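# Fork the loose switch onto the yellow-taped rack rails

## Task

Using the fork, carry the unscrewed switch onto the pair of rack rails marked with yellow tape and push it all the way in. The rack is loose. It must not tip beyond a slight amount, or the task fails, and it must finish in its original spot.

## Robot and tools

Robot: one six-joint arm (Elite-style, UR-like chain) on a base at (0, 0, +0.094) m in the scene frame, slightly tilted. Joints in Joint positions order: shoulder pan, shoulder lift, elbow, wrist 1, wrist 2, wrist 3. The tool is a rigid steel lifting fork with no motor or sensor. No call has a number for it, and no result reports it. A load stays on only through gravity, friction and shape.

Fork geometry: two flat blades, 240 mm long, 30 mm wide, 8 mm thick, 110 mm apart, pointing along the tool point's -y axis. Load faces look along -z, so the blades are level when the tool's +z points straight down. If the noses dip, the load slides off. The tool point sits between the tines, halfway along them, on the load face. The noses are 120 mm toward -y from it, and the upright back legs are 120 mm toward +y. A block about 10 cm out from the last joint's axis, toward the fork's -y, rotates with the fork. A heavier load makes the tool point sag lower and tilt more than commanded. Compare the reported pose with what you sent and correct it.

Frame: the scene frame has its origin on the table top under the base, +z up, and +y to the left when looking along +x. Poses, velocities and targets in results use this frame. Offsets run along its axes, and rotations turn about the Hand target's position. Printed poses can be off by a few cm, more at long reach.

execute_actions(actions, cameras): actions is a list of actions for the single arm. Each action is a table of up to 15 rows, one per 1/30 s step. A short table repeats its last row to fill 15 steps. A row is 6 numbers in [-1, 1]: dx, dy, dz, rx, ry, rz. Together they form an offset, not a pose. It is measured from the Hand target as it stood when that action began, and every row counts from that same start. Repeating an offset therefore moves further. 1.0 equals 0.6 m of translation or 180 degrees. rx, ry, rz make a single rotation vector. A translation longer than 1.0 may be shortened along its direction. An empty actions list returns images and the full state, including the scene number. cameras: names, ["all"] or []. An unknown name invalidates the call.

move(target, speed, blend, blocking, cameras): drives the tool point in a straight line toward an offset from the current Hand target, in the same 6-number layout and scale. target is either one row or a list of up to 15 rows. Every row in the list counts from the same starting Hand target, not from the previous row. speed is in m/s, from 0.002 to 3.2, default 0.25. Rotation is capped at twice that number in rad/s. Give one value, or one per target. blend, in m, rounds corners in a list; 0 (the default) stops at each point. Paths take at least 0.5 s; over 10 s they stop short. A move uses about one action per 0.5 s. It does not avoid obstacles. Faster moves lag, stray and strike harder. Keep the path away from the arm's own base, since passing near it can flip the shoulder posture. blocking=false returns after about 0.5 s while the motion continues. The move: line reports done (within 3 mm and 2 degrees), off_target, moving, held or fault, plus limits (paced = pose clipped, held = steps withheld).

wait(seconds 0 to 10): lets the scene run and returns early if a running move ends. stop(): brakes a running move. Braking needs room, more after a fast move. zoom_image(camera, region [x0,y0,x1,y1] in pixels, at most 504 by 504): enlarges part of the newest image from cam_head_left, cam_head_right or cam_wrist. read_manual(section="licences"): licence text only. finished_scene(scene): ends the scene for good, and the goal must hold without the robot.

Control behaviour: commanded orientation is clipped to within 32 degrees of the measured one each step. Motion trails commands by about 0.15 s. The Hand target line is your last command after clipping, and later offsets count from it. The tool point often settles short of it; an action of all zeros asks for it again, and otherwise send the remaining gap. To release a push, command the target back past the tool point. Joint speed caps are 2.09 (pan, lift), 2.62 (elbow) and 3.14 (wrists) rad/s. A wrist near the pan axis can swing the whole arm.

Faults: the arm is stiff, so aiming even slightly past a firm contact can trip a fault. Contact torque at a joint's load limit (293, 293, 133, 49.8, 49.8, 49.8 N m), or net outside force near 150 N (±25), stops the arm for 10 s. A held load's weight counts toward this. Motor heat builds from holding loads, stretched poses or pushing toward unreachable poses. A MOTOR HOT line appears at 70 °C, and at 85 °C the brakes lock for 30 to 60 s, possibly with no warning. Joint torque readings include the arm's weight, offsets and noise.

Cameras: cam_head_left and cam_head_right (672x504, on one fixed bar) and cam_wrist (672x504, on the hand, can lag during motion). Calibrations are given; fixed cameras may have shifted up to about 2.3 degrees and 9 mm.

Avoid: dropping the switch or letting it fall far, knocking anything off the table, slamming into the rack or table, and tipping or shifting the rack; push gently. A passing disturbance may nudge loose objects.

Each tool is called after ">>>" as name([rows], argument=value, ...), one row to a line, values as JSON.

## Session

>>> execute_actions(actions=[])

>>> zoom_image(camera="cam_head_right", region=[270, 70, 470, 270])

>>> zoom_image(camera="cam_head_left", region=[270, 70, 470, 270])

Scene clock: 0.00 s.
end_effector_position=(+0.3721, -0.1179, +0.2683) end_effector_quat_wxyz=(-0.171, +0.978, -0.115, +0.012)
Joint positions: [1.982 -1.736 2.436 -1.964 -1.402 0.575]
Joint velocities: within noise
Joint torques (N m): no reading
Hand target: +0.3721, -0.1179, +0.2683; -0.171, +0.978, -0.115, +0.012
camera_calibration:
cam_wrist: T_world_to_cam=[[0.971635, -0.232132, -0.0451733, -0.367249], [-0.231942, -0.972683, 0.00947392, -0.159603], [-0.0461385, 0.00127239, -0.998934, 0.379723], [0, 0, 0, 1]] pos_world=[0.337333, -0.240977, 0.364241]

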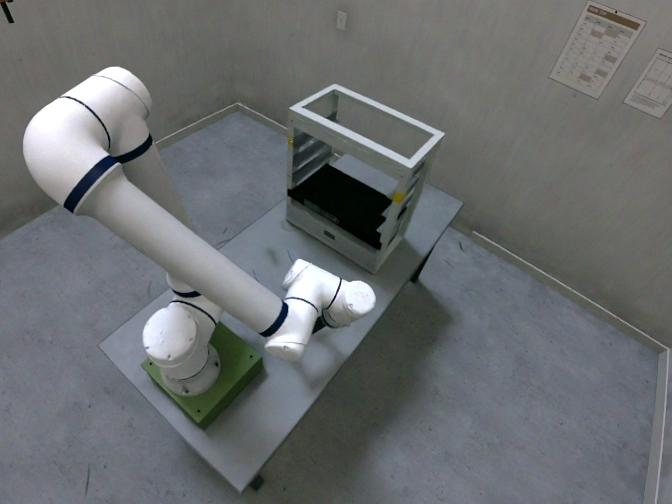

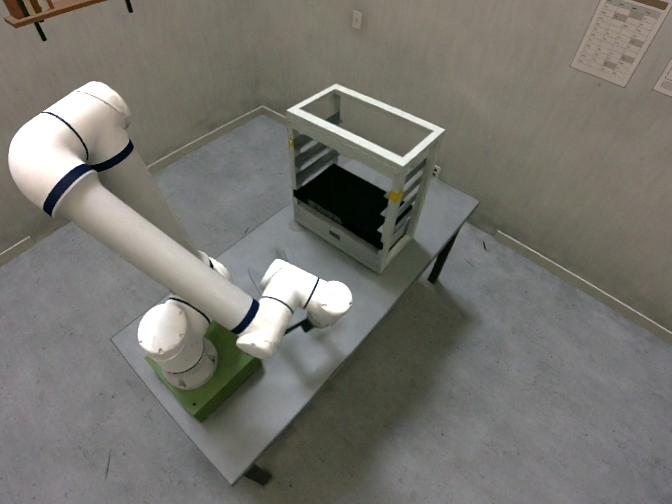

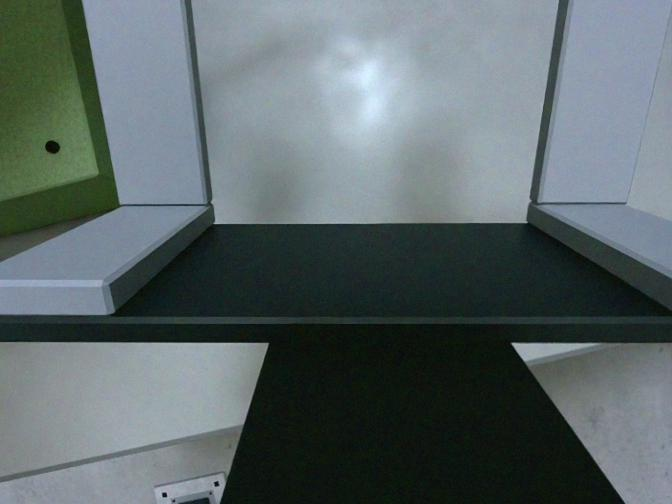

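Scaled by 2.520.

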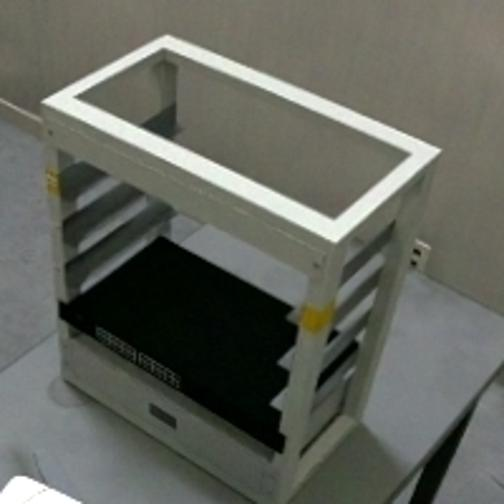

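Scaled by 2.520.

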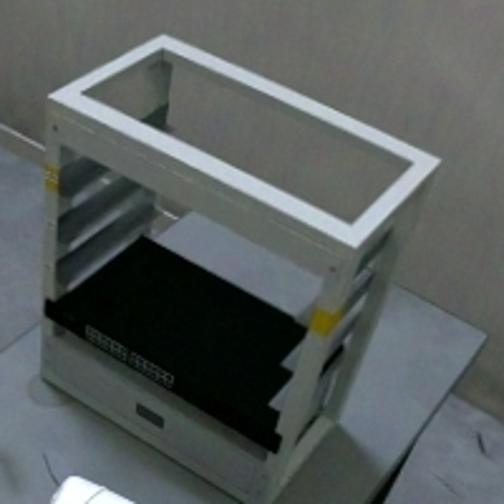

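>>> zoom_image(camera="cam_head_right", region=[285, 170, 395, 280])

>>> zoom_image(camera="cam_head_left", region=[280, 170, 390, 280])

Scaled by 4.582.

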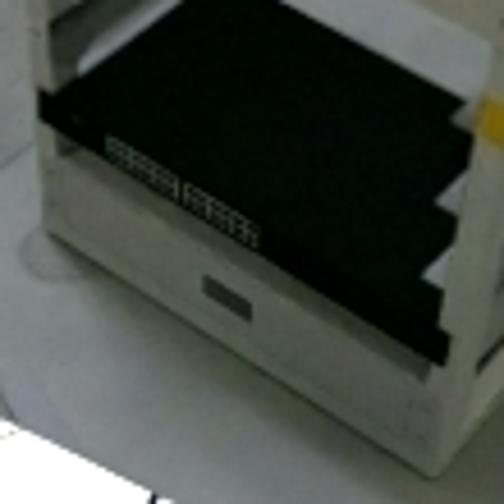

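Scaled by 4.582.

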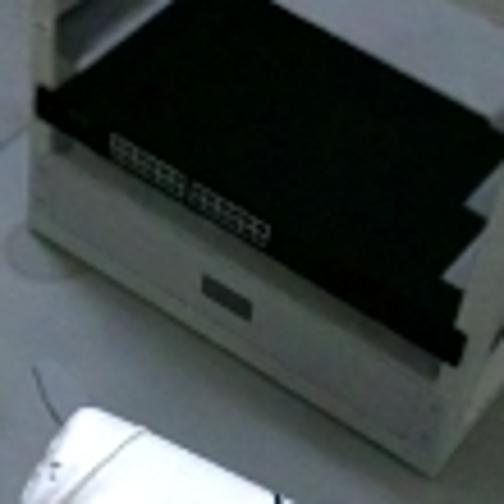

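>>> move(target=[0.414, 0.4227, 0.0127, 0.2491, -0.2936, -0.354], speed=0.45, cameras=["cam_wrist", "cam_head_left", "cam_head_right"])

>>> zoom_image(camera="cam_wrist", region=[190, 0, 560, 230])

Scene clock: 52.50 s.
end_effector_position=(+0.4731, -0.0034, +0.2782) end_effector_quat_wxyz=(-0.352, +0.851, -0.314, +0.230)
Joint positions: [1.866 -1.793 2.805 -2.156 -0.797 0.786]
Joint torques (N m): [9.35 -20.91 -59.03 -0.28 3.32 -2.23]
Hand target: +0.4731, -0.0035, +0.2782; -0.352, +0.851, -0.314, +0.230 (not the last commanded pose)
Off the commanded pose: 0.203 m, 52 deg.
move: held (a check stopped the path); limits=held
pose unreachable: on one or more control steps of this call, first in action 0 (counted from 0), an arm could not follow its commanded pose, so it was not sent that pose on those steps. It may still have moved: this result reports where it is.
cause: moving toward the commanded pose would bring two parts of the arm too close to each other (joints 3 (elbow) and 4 (wrist 1) lie between them).
camera_calibration:
cam_wrist: T_world_to_cam=[[0.707857, -0.691717, 0.143063, -0.367583], [-0.564413, -0.675668, -0.474248, 0.267975], [0.424708, 0.254953, -0.86869, 0.136005], [0, 0, 0, 1]] pos_world=[0.353682, -0.107876, 0.29782]

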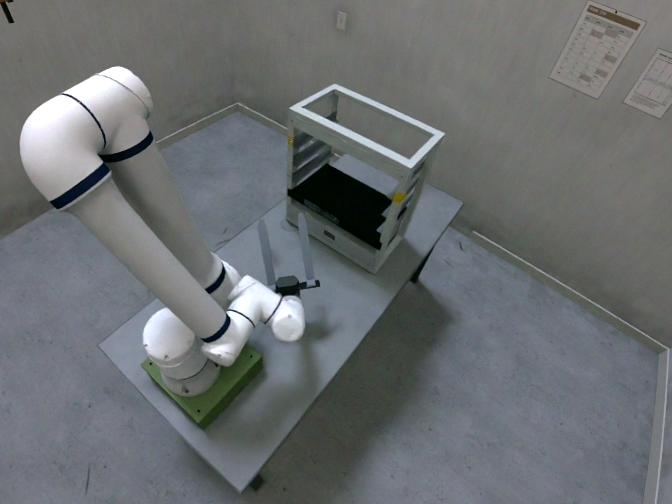

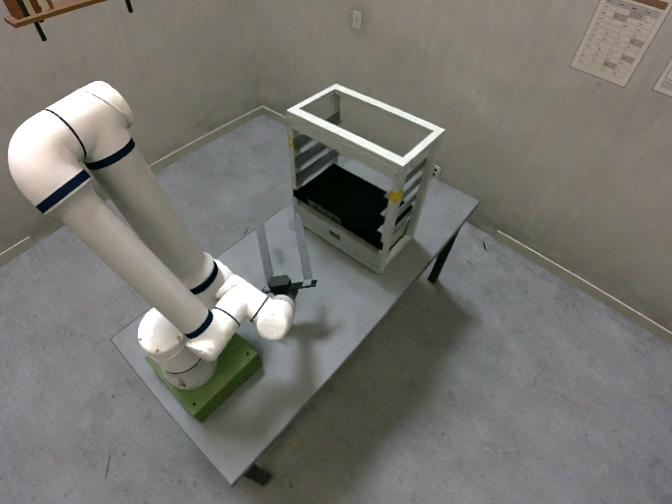

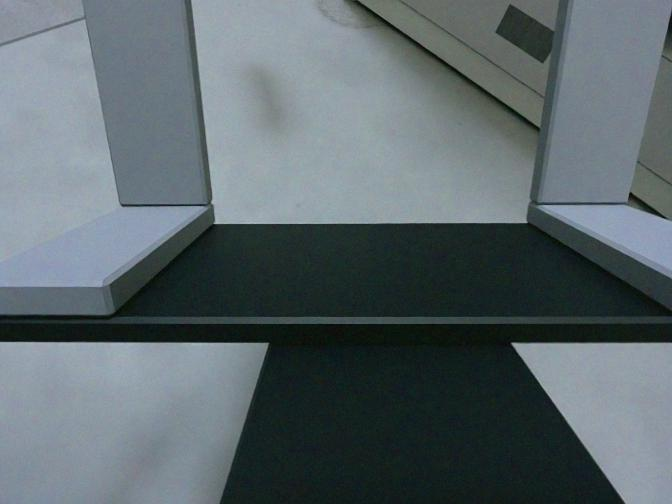

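Scaled by 1.362.

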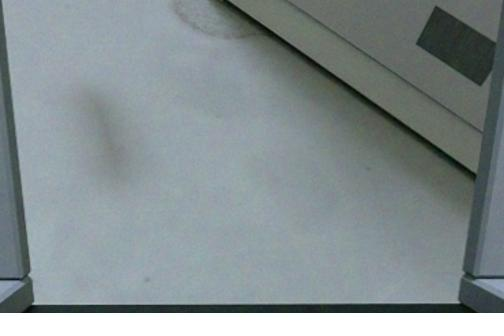

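>>> move([
  [0.2615, 0.1058, 0.2863, 0.1347, -0.1607, -0.1958],
  [0.279, 0.232, 0.063, 0.1347, -0.1607, -0.1958],
], speed=[0.4, 0.3], blend=[0.04, 0], cameras=["cam_wrist"])

>>> zoom_image(camera="cam_wrist", region=[190, 0, 560, 230])

Scene clock: 66.10 s.
end_effector_position=(+0.4911, +0.0048, +0.3041) end_effector_quat_wxyz=(-0.380, +0.816, -0.345, +0.266)
Joint positions: [1.872 -1.833 2.849 -2.172 -0.679 0.861]
Joint torques (N m): [-20.98 9.94 -59.37 -0.72 4.23 -2.32]
Hand target: +0.4911, +0.0048, +0.3041; -0.380, +0.816, -0.345, +0.266 (not the last commanded pose)
Off the commanded pose: 0.199 m, 44 deg.
move: held (a check stopped the path); path passed 0 of 2 targets; limits=held
pose unreachable: on one or more control steps of this call, first in action 0 (counted from 0), an arm could not follow its commanded pose, so it was not sent that pose on those steps. It may still have moved: this result reports where it is.
cause: moving toward the commanded pose would bring two parts of the arm too close to each other (joints 3 (elbow) and 4 (wrist 1) lie between them).
camera_calibration:
cam_wrist: T_world_to_cam=[[0.633858, -0.759504, 0.146214, -0.342601], [-0.581134, -0.592412, -0.557971, 0.329334], [0.5104, 0.268704, -0.816878, 0.0908871], [0, 0, 0, 1]] pos_world=[0.362159, -0.0895271, 0.308096]
Images, in order (width x height): cam_wrist 672x504.

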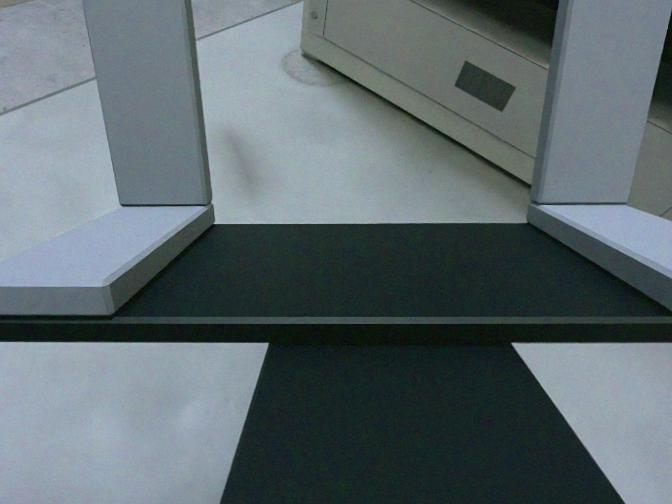

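Scaled by 1.362.

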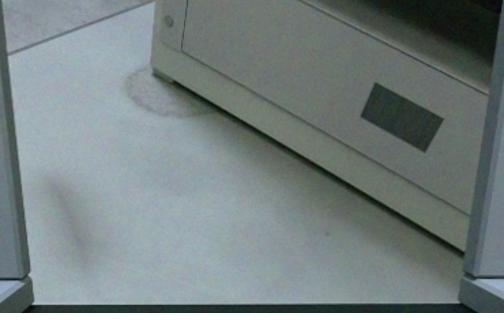

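>>> move([
  [0.3148, 0.0, 0.2432, 0, 0, 0],
  [0.2815, 0.1253, 0.2098, 0.1145, -0.137, -0.1679],
  [0.249, 0.2182, 0.0198, 0.1145, -0.137, -0.1679],
], speed=[0.4, 0.4, 0.3], blend=[0.03, 0.03, 0], cameras=["cam_wrist"])

>>> zoom_image(camera="cam_wrist", region=[190, 0, 560, 230])

Scene clock: 81.77 s.
end_effector_position=(+0.6405, +0.1357, +0.3160) end_effector_quat_wxyz=(-0.500, +0.545, -0.496, +0.455)
Joint positions: [2.967 -0.512 2.525 -5.051 -1.257 3.117]
Joint torques (N m): [6.79 -62.7 10.47 -10.55 -2.04 3.6]
Hand target: +0.6405, +0.1357, +0.3159; -0.500, +0.545, -0.496, +0.455
Off the commanded pose: 0.000 m, 0 deg.
move: done
camera_calibration:
cam_wrist: T_world_to_cam=[[0.118116, -0.992885, -0.0150872, 0.0733143], [-0.424635, -0.0367696, -0.904618, 0.434142], [0.897627, 0.113256, -0.425956, -0.361276], [0, 0, 0, 1]] pos_world=[0.499983, 0.129673, 0.239951]
Images, in order (width x height): cam_wrist 672x504.

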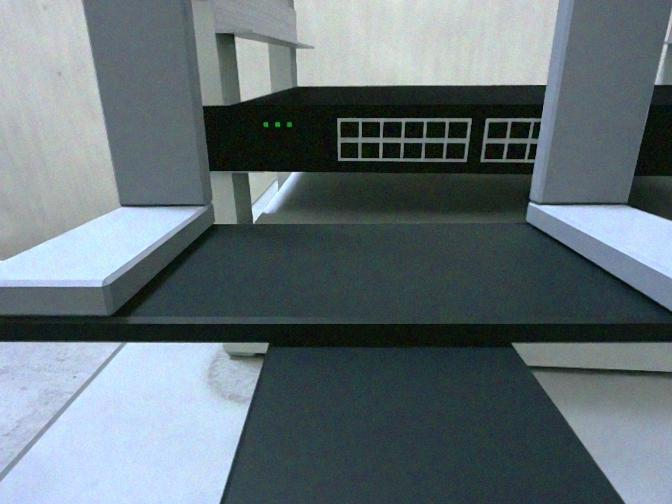

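Scaled by 1.362.

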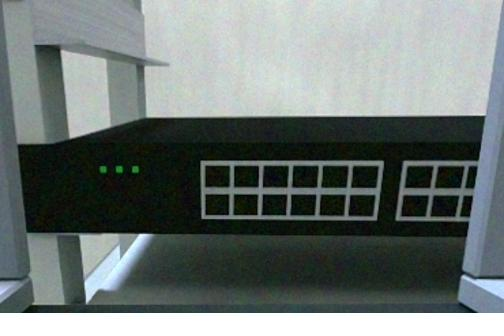

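>>> move(target=[0, -0.4167, 0, 0, 0, 0], speed=0.4, cameras=["cam_wrist"])

>>> zoom_image(camera="cam_wrist", region=[190, 0, 560, 230])

>>> move(target=[0, 0, 0.3, 0, 0, 0], speed=0.4, cameras=["cam_wrist"])

>>> zoom_image(camera="cam_wrist", region=[190, 0, 560, 230])

Scene clock: 96.17 s.
end_effector_position=(+0.6411, +0.0599, +0.3163) end_effector_quat_wxyz=(-0.497, +0.539, -0.501, +0.459)
Joint positions: [2.742 -0.487 2.549 -5.092 -1.051 3.098]
Joint torques (N m): [10.99 -90.11 14.27 -4.93 -1.76 3.46]
Hand target: +0.6411, +0.0600, +0.3163; -0.497, +0.539, -0.501, +0.459 (not the last commanded pose)
Off the commanded pose: 0.174 m, 1 deg.
move: held (a check stopped the path); limits=held
pose unreachable: on one or more control steps of this call, first in action 0 (counted from 0), an arm could not follow its commanded pose, so it was not sent that pose on those steps. It may still have moved: this result reports where it is.
cause: moving toward the commanded pose would bring two parts of the arm too close to each other (its base or mounting and another part of the arm, with joints 1 (shoulder pan) to 3 (elbow) between them, 24 mm apart when it was first held).
camera_calibration:
cam_wrist: T_world_to_cam=[[0.101688, -0.994622, -0.0196561, 0.0100873], [-0.4237, -0.0254247, -0.905445, 0.430898], [0.900076, 0.100402, -0.424007, -0.354514], [0, 0, 0, 1]] pos_world=[0.500636, 0.0565824, 0.240037]
Images, in order (width x height): cam_wrist 672x504.

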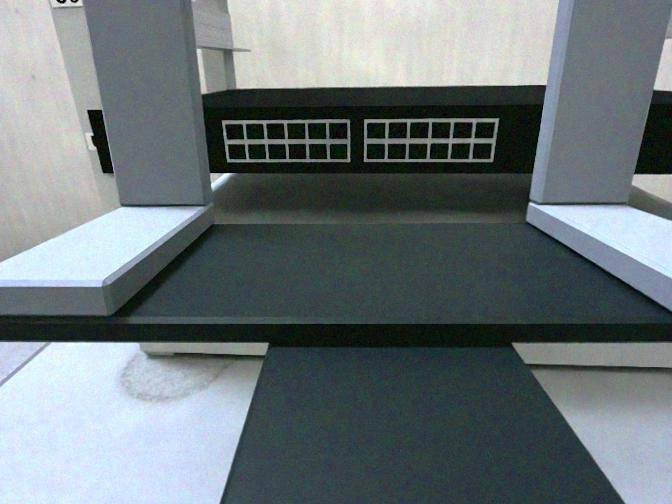

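Scaled by 1.362.

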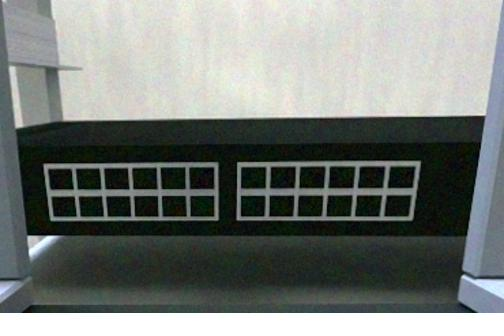

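Scene clock: 97.57 s.
end_effector_position=(+0.6410, +0.0600, +0.4962) end_effector_quat_wxyz=(-0.497, +0.539, -0.501, +0.459)
Joint positions: [2.742 -1.054 2.672 -4.648 -1.05 3.098]
Joint torques (N m): [-2.58 -71.82 5.32 -5.03 -1.8 -2.29]
Hand target: +0.6411, +0.0600, +0.4963; -0.497, +0.539, -0.501, +0.459
Off the commanded pose: 0.000 m, 0 deg.
move: done
camera_calibration:
cam_wrist: T_world_to_cam=[[0.101694, -0.994622, -0.0196474, 0.013816], [-0.423618, -0.0254257, -0.905484, 0.593768], [0.900115, 0.100405, -0.423925, -0.278309], [0, 0, 0, 1]] pos_world=[0.500636, 0.0567824, 0.419936]
Images, in order (width x height): cam_wrist 672x504.

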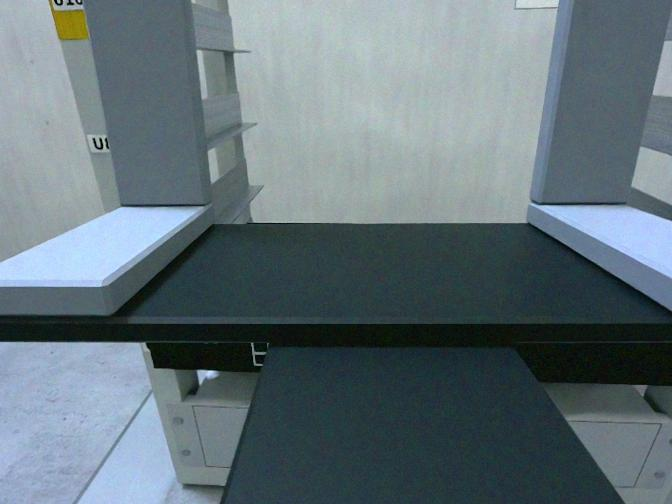

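Scaled by 1.362.

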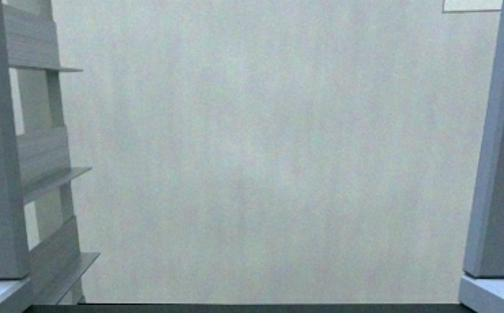

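>>> move([
  [-0.1018, -0.1, -0.1272, -0.0406, 0.4714, 0.005],
  [-0.0373, -0.0962, -0.5772, -0.0406, 0.4714, 0.005],
], speed=[0.4, 0.3], blend=[0.03, 0], cameras=["all"])

>>> zoom_image(camera="cam_head_right", region=[260, 130, 420, 290])

>>> zoom_image(camera="cam_head_left", region=[260, 130, 420, 290])

Scene clock: 144.63 s.
end_effector_position=(+0.6186, +0.0023, +0.1501) end_effector_quat_wxyz=(+0.000, +0.739, -0.674, +0.000)
Joint positions: [2.776 -1.596 2.533 -2.494 -1.569 2.638]
Joint torques (N m): [10.21 -25 -45.6 -10.1 2.14 3.31]
Hand target: +0.6187, +0.0023, +0.1500; +0.000, +0.739, -0.674, +0.000
Off the commanded pose: 0.000 m, 0 deg.
move: done
camera_calibration:
cam_wrist: T_world_to_cam=[[0.0781285, -0.99657, -0.027267, -0.0324368], [-0.934362, -0.0827345, 0.346586, 0.397521], [-0.347653, -0.00160097, -0.937622, 0.450211], [0, 0, 0, 1]] pos_world=[0.53048, 0.00128395, 0.283468]

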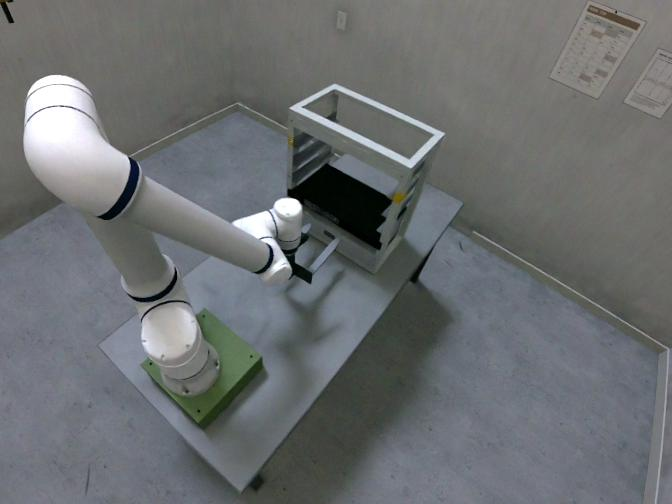

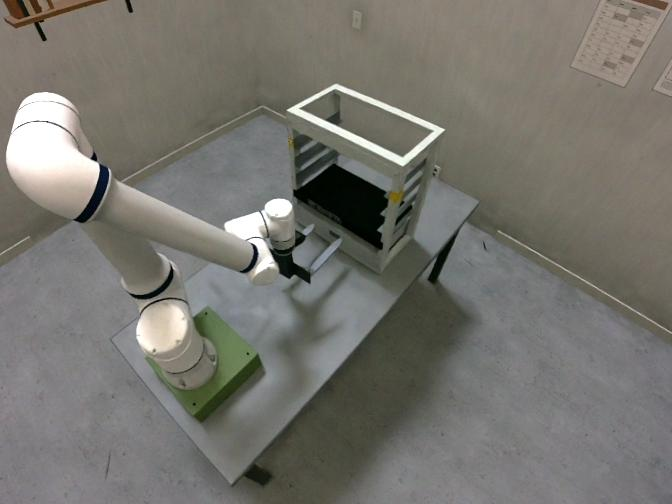

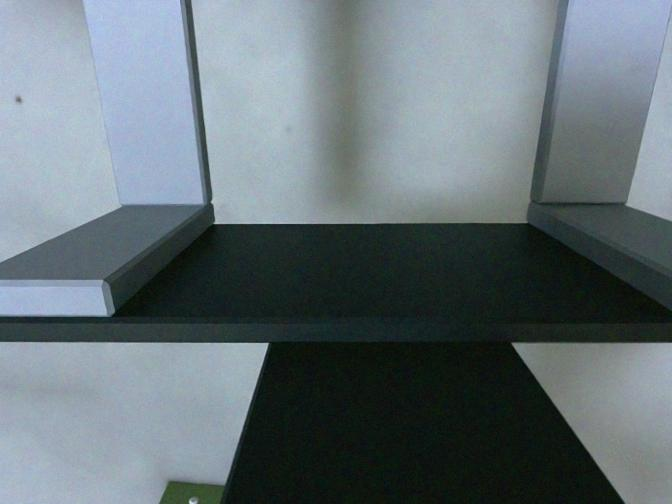

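Scaled by 3.150.

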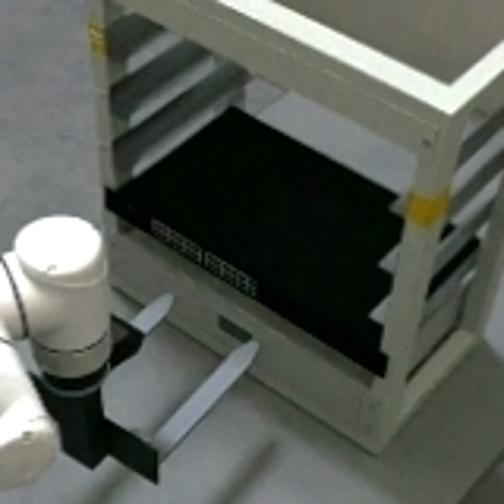

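Scaled by 3.150.

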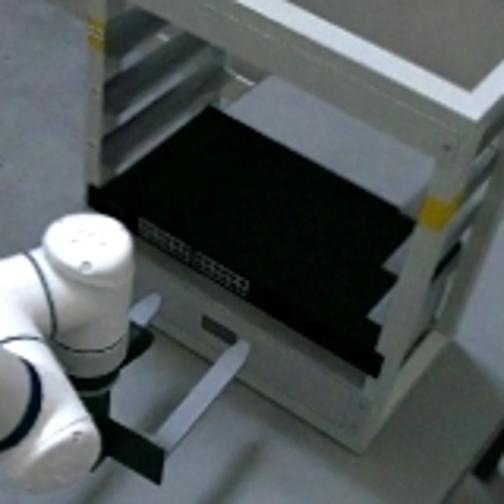

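>>> move(target=[0.3487, 0.0297, 0, 0, 0, -0.0128], speed=0.12, cameras=["all"])

>>> zoom_image(camera="cam_wrist", region=[180, 0, 370, 80])

>>> zoom_image(camera="cam_wrist", region=[370, 0, 560, 80])

>>> zoom_image(camera="cam_wrist", region=[0, 0, 130, 80])

>>> zoom_image(camera="cam_wrist", region=[542, 0, 672, 80])

Scene clock: 189.77 s.
end_effector_position=(+0.8277, +0.0201, +0.1500) end_effector_quat_wxyz=(+0.000, +0.725, -0.689, +0.000)
Joint positions: [2.94 -1.282 2.155 -2.43 -1.567 2.842]
Joint torques (N m): [9.13 -63.53 -74.17 -5.67 -1.25 3.59]
Hand target: +0.8279, +0.0201, +0.1500; +0.000, +0.725, -0.689, +0.000
Off the commanded pose: 0.000 m, 0 deg.
move: done
camera_calibration:
cam_wrist: T_world_to_cam=[[0.0379863, -0.998907, -0.0272191, 0.00222503], [-0.936937, -0.0450735, 0.346578, 0.595749], [-0.347427, 0.0123373, -0.937626, 0.522363], [0, 0, 0, 1]] pos_world=[0.739578, 0.0226305, 0.283368]

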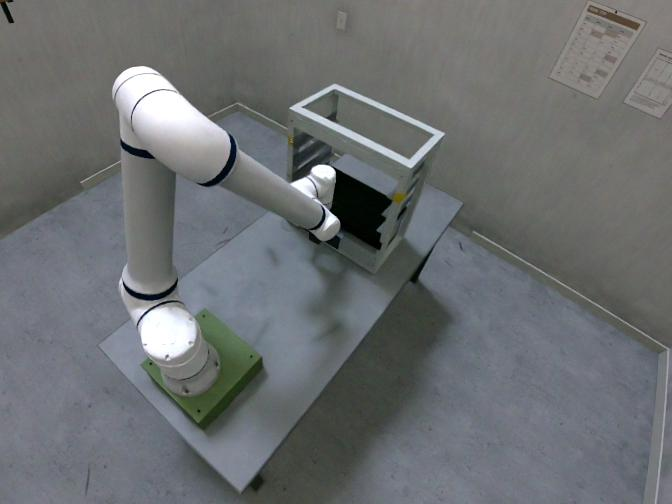

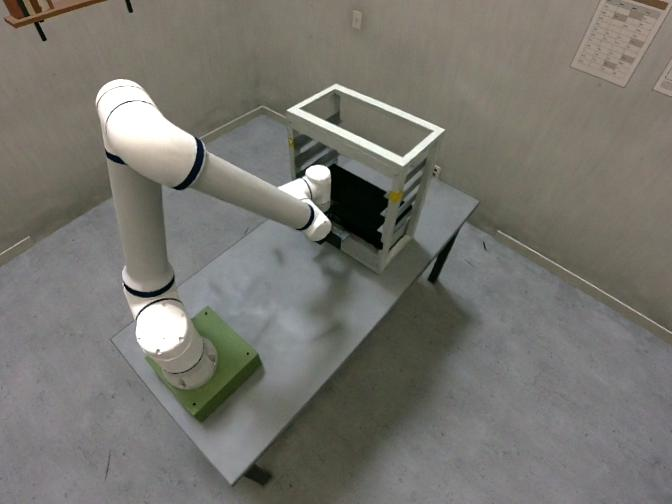

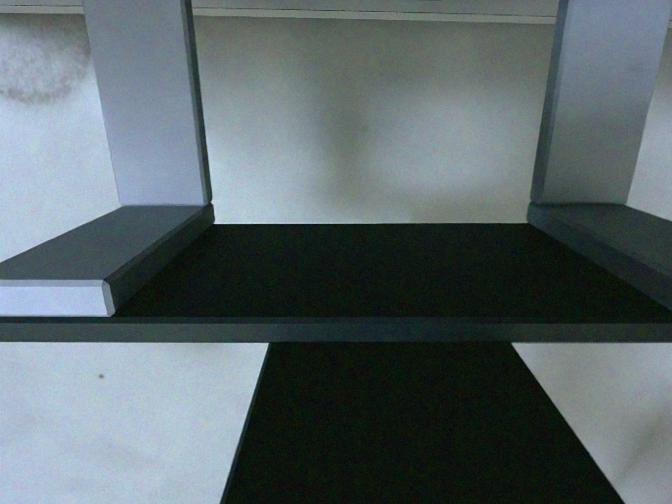

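Scaled by 2.653.

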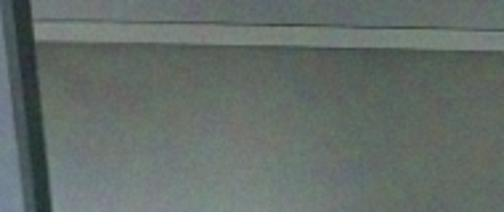

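Scaled by 2.653.

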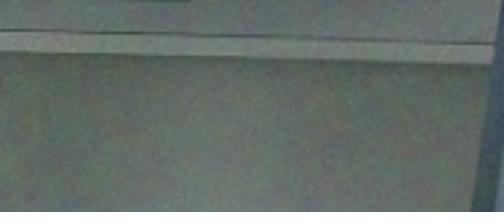

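Scaled by 3.877.

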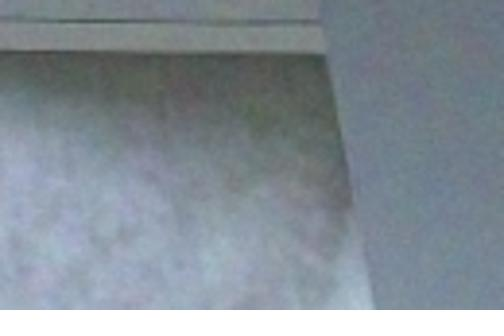

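Scaled by 3.877.

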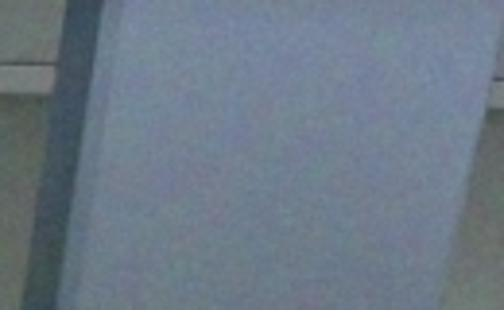

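>>> move(target=[0, 0, 0.03, 0, 0, -0.0086], speed=0.06, cameras=["cam_wrist"])

>>> zoom_image(camera="cam_wrist", region=[180, 0, 370, 80])

>>> zoom_image(camera="cam_wrist", region=[370, 0, 560, 80])

Scene clock: 206.57 s.
end_effector_position=(+0.8279, +0.0201, +0.1678) end_effector_quat_wxyz=(+0.000, +0.716, -0.698, +0.000)
Joint positions: [2.946 -1.307 2.145 -2.394 -1.567 2.875]
Joint torques (N m): [9.14 -91.71 -76.86 -5.48 1.43 3.44]
Hand target: +0.8279, +0.0201, +0.1680; +0.000, +0.716, -0.699, +0.000
Off the commanded pose: 0.000 m, 0 deg.
move: done
camera_calibration:
cam_wrist: T_world_to_cam=[[0.0112341, -0.999567, -0.0272022, 0.0248667], [-0.93781, -0.0199717, 0.346573, 0.590016], [-0.346967, 0.0216171, -0.937628, 0.538567], [0, 0, 0, 1]] pos_world=[0.739909, 0.0249973, 0.301168]
Images, in order (width x height): cam_wrist 672x504.

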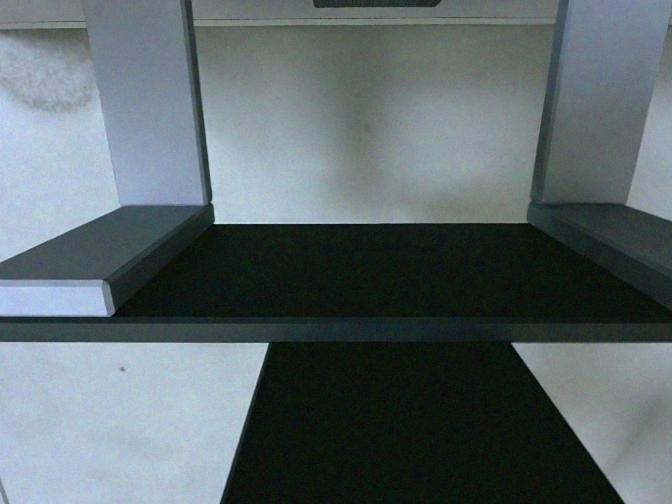

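Scaled by 2.653.

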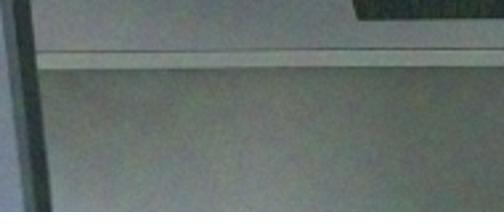

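Scaled by 2.653.

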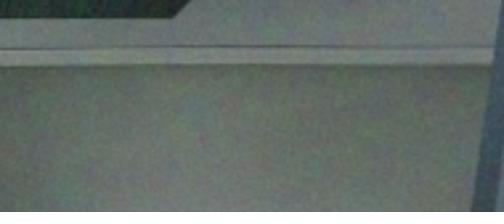

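>>> move(target=[0, 0, 0.0133, 0, 0, -0.0008], speed=0.03)

>>> move(target=[0, 0, 0.01, 0, 0, 0], speed=0.03)

Scene clock: 211.97 s.
end_effector_position=(+0.8278, +0.0201, +0.1756) end_effector_quat_wxyz=(+0.000, +0.715, -0.699, +0.000)
Joint positions: [2.946 -1.318 2.14 -2.377 -1.567 2.878]
Joint torques (N m): [8.53 -116.42 -103.91 -14.95 2.6 3.37]
Hand target: +0.8279, +0.0201, +0.1760; +0.000, +0.715, -0.699, +0.000
Off the commanded pose: 0.000 m, 0 deg.
move: done

Scene clock: 212.73 s.
end_effector_position=(+0.8279, +0.0201, +0.1818) end_effector_quat_wxyz=(+0.000, +0.715, -0.699, +0.000)
Joint positions: [2.946 -1.327 2.136 -2.365 -1.567 2.878]
Joint torques (N m): [1.38 -123.87 -114.95 -19.47 3.66 2.44]
Hand target: +0.8279, +0.0201, +0.1820; +0.000, +0.715, -0.699, +0.000
Off the commanded pose: 0.000 m, 0 deg.
move: done

>>> move(target=[-0.1, -0.0023, 0, 0, 0, 0], speed=0.08, cameras=["cam_head_right", "cam_head_left"])

>>> zoom_image(camera="cam_head_right", region=[270, 70, 470, 270])

>>> zoom_image(camera="cam_head_left", region=[270, 70, 470, 270])

Scene clock: 221.47 s.
end_effector_position=(+0.7681, +0.0187, +0.1820) end_effector_quat_wxyz=(+0.000, +0.715, -0.699, +0.000)
Joint positions: [2.92 -1.413 2.247 -2.39 -1.567 2.852]
Joint torques (N m): [-22.89 -111.3 -88.61 -24.46 2.23 -2.4]
Hand target: +0.7679, +0.0187, +0.1820; +0.000, +0.715, -0.699, +0.000
Off the commanded pose: 0.000 m, 0 deg.
move: done
Images, in order (width x height): cam_head_left 672x504, cam_head_right 672x504.

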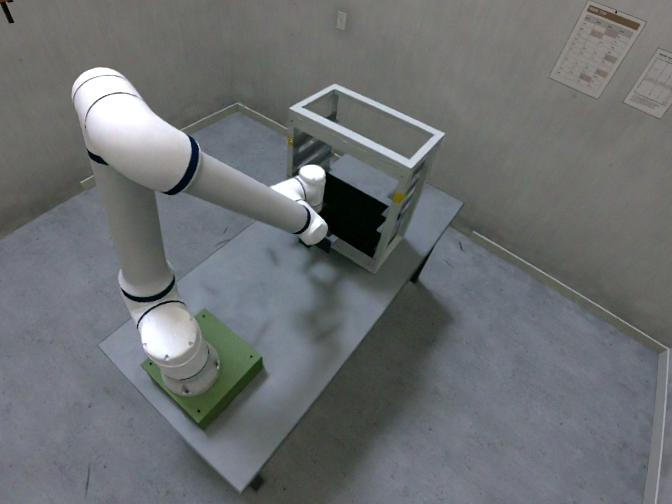

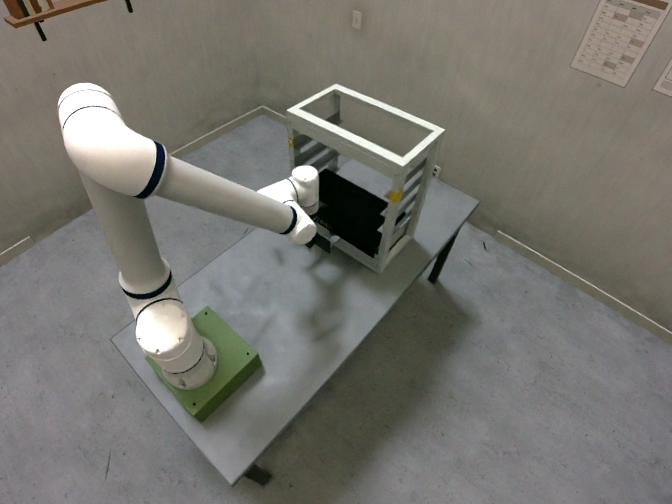

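Scaled by 2.520.

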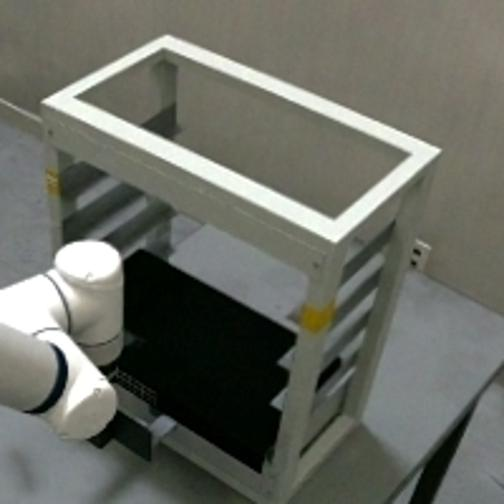

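Scaled by 2.520.

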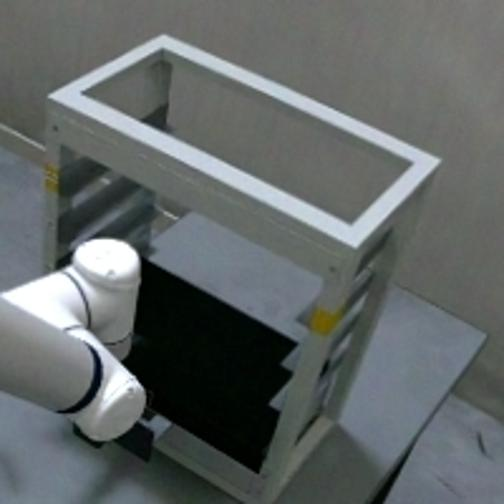

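>>> move([
  [-0.3749, -0.0085, 0, 0, 0, 0],
  [-0.3749, -0.0085, 0.4445, 0, 0, 0],
  [-0.2082, -0.0047, 0.4445, 0, 0, 0],
], speed=[0.1, 0.15, 0.08], blend=[0.015, 0.015, 0], cameras=["all"])

>>> zoom_image(camera="cam_head_right", region=[260, 70, 460, 270])

>>> zoom_image(camera="cam_head_left", region=[260, 70, 460, 270])

Scene clock: 233.10 s.
end_effector_position=(+0.6428, +0.0159, +0.4487) end_effector_quat_wxyz=(+0.000, +0.715, -0.699, +0.000)
Joint positions: [2.843 -1.91 2.135 -1.78 -1.568 2.775]
Joint torques (N m): [9.52 -41.78 -144.53 -23.86 1.58 3.17]
Hand target: +0.6430, +0.0159, +0.4487; +0.000, +0.715, -0.699, +0.000
Off the commanded pose: 0.000 m, 0 deg.
move: done
camera_calibration:
cam_wrist: T_world_to_cam=[[0.00845048, -0.999592, -0.0272688, 0.0321665], [-0.937855, -0.0173836, 0.346593, 0.318982], [-0.346926, 0.0226453, -0.937619, 0.737664], [0, 0, 0, 1]] pos_world=[0.554802, 0.0209938, 0.581968]

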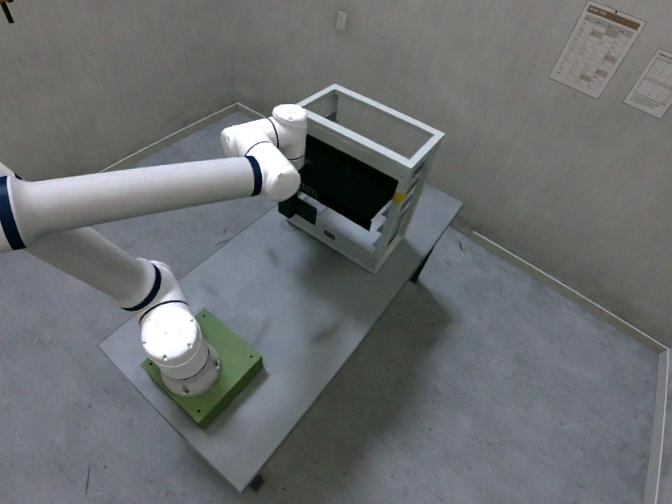

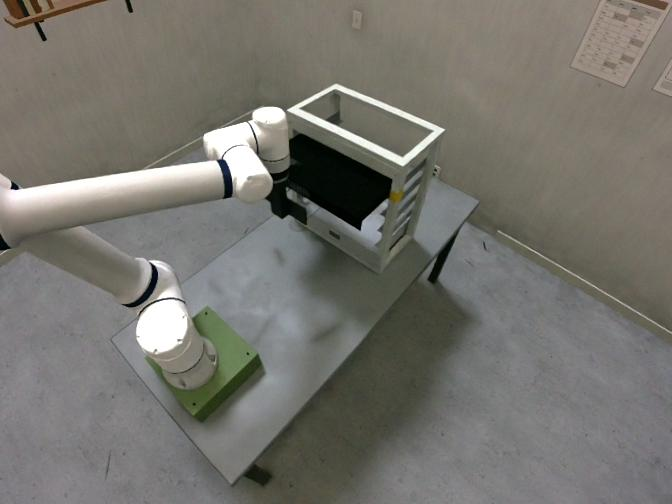

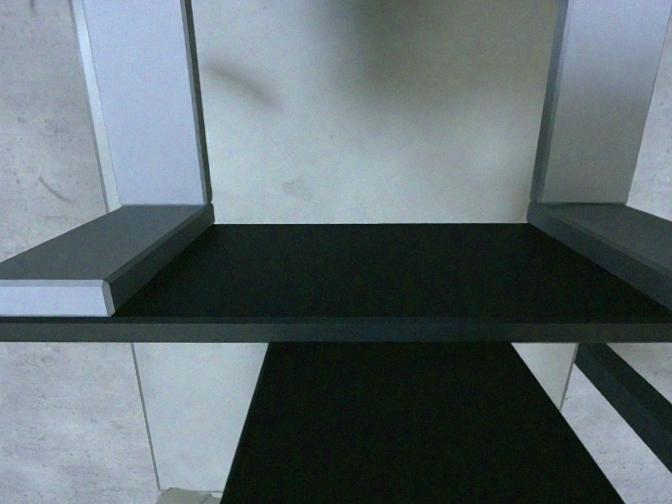

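Scaled by 2.520.

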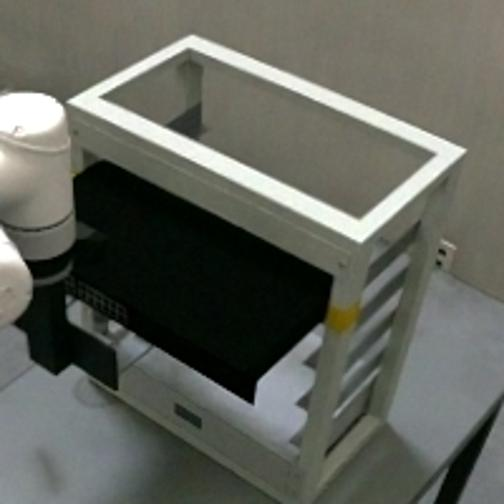

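Scaled by 2.520.

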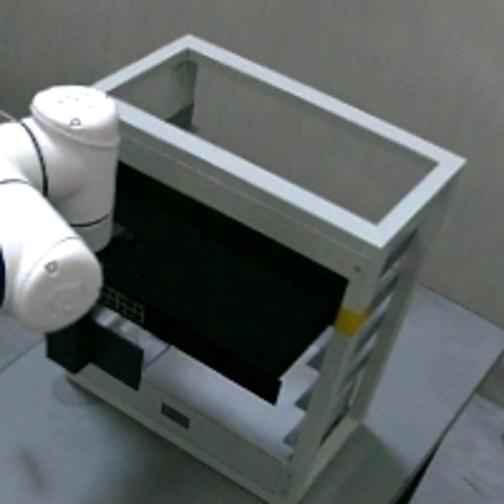

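>>> move(target=[0.3166, 0.0072, 0, 0, 0, 0], speed=0.07, cameras=["all"])

>>> zoom_image(camera="cam_head_right", region=[270, 70, 470, 270])

>>> zoom_image(camera="cam_head_left", region=[270, 70, 470, 270])

Scene clock: 241.13 s.
end_effector_position=(+0.8327, +0.0202, +0.4487) end_effector_quat_wxyz=(+0.000, +0.715, -0.699, +0.000)
Joint positions: [2.947 -1.564 1.856 -1.849 -1.567 2.879]
Joint torques (N m): [9.77 -86.63 -149.12 -21.8 2.05 3.63]
Hand target: +0.8329, +0.0202, +0.4487; +0.000, +0.715, -0.699, +0.000
Off the commanded pose: 0.000 m, 0 deg.
move: done
camera_calibration:
cam_wrist: T_world_to_cam=[[0.00845048, -0.999592, -0.0272688, 0.03496], [-0.937855, -0.0173836, 0.346593, 0.497157], [-0.346926, 0.0226453, -0.937619, 0.803446], [0, 0, 0, 1]] pos_world=[0.744702, 0.0253938, 0.581968]

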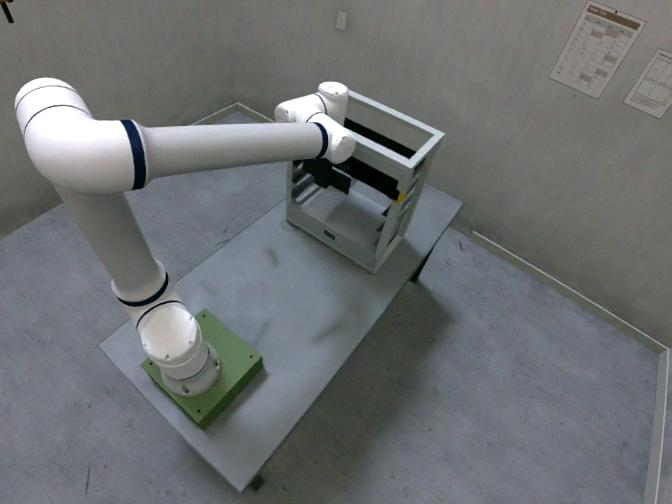

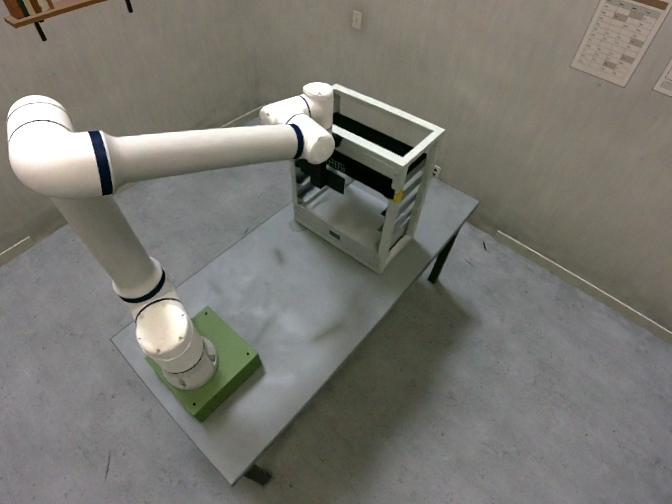

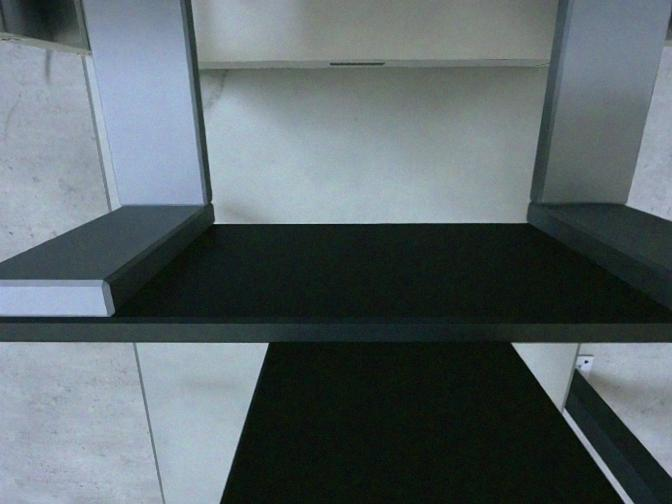

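Scaled by 2.520.

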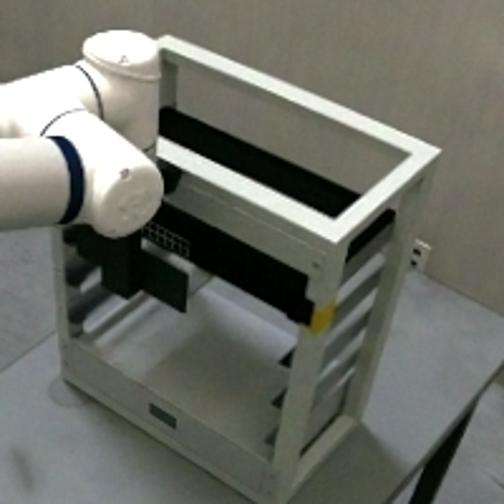

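Scaled by 2.520.

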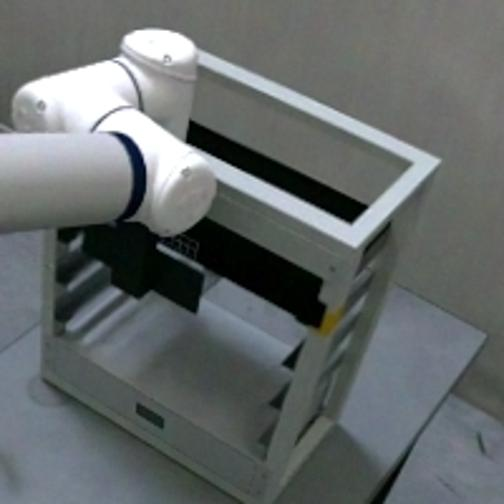

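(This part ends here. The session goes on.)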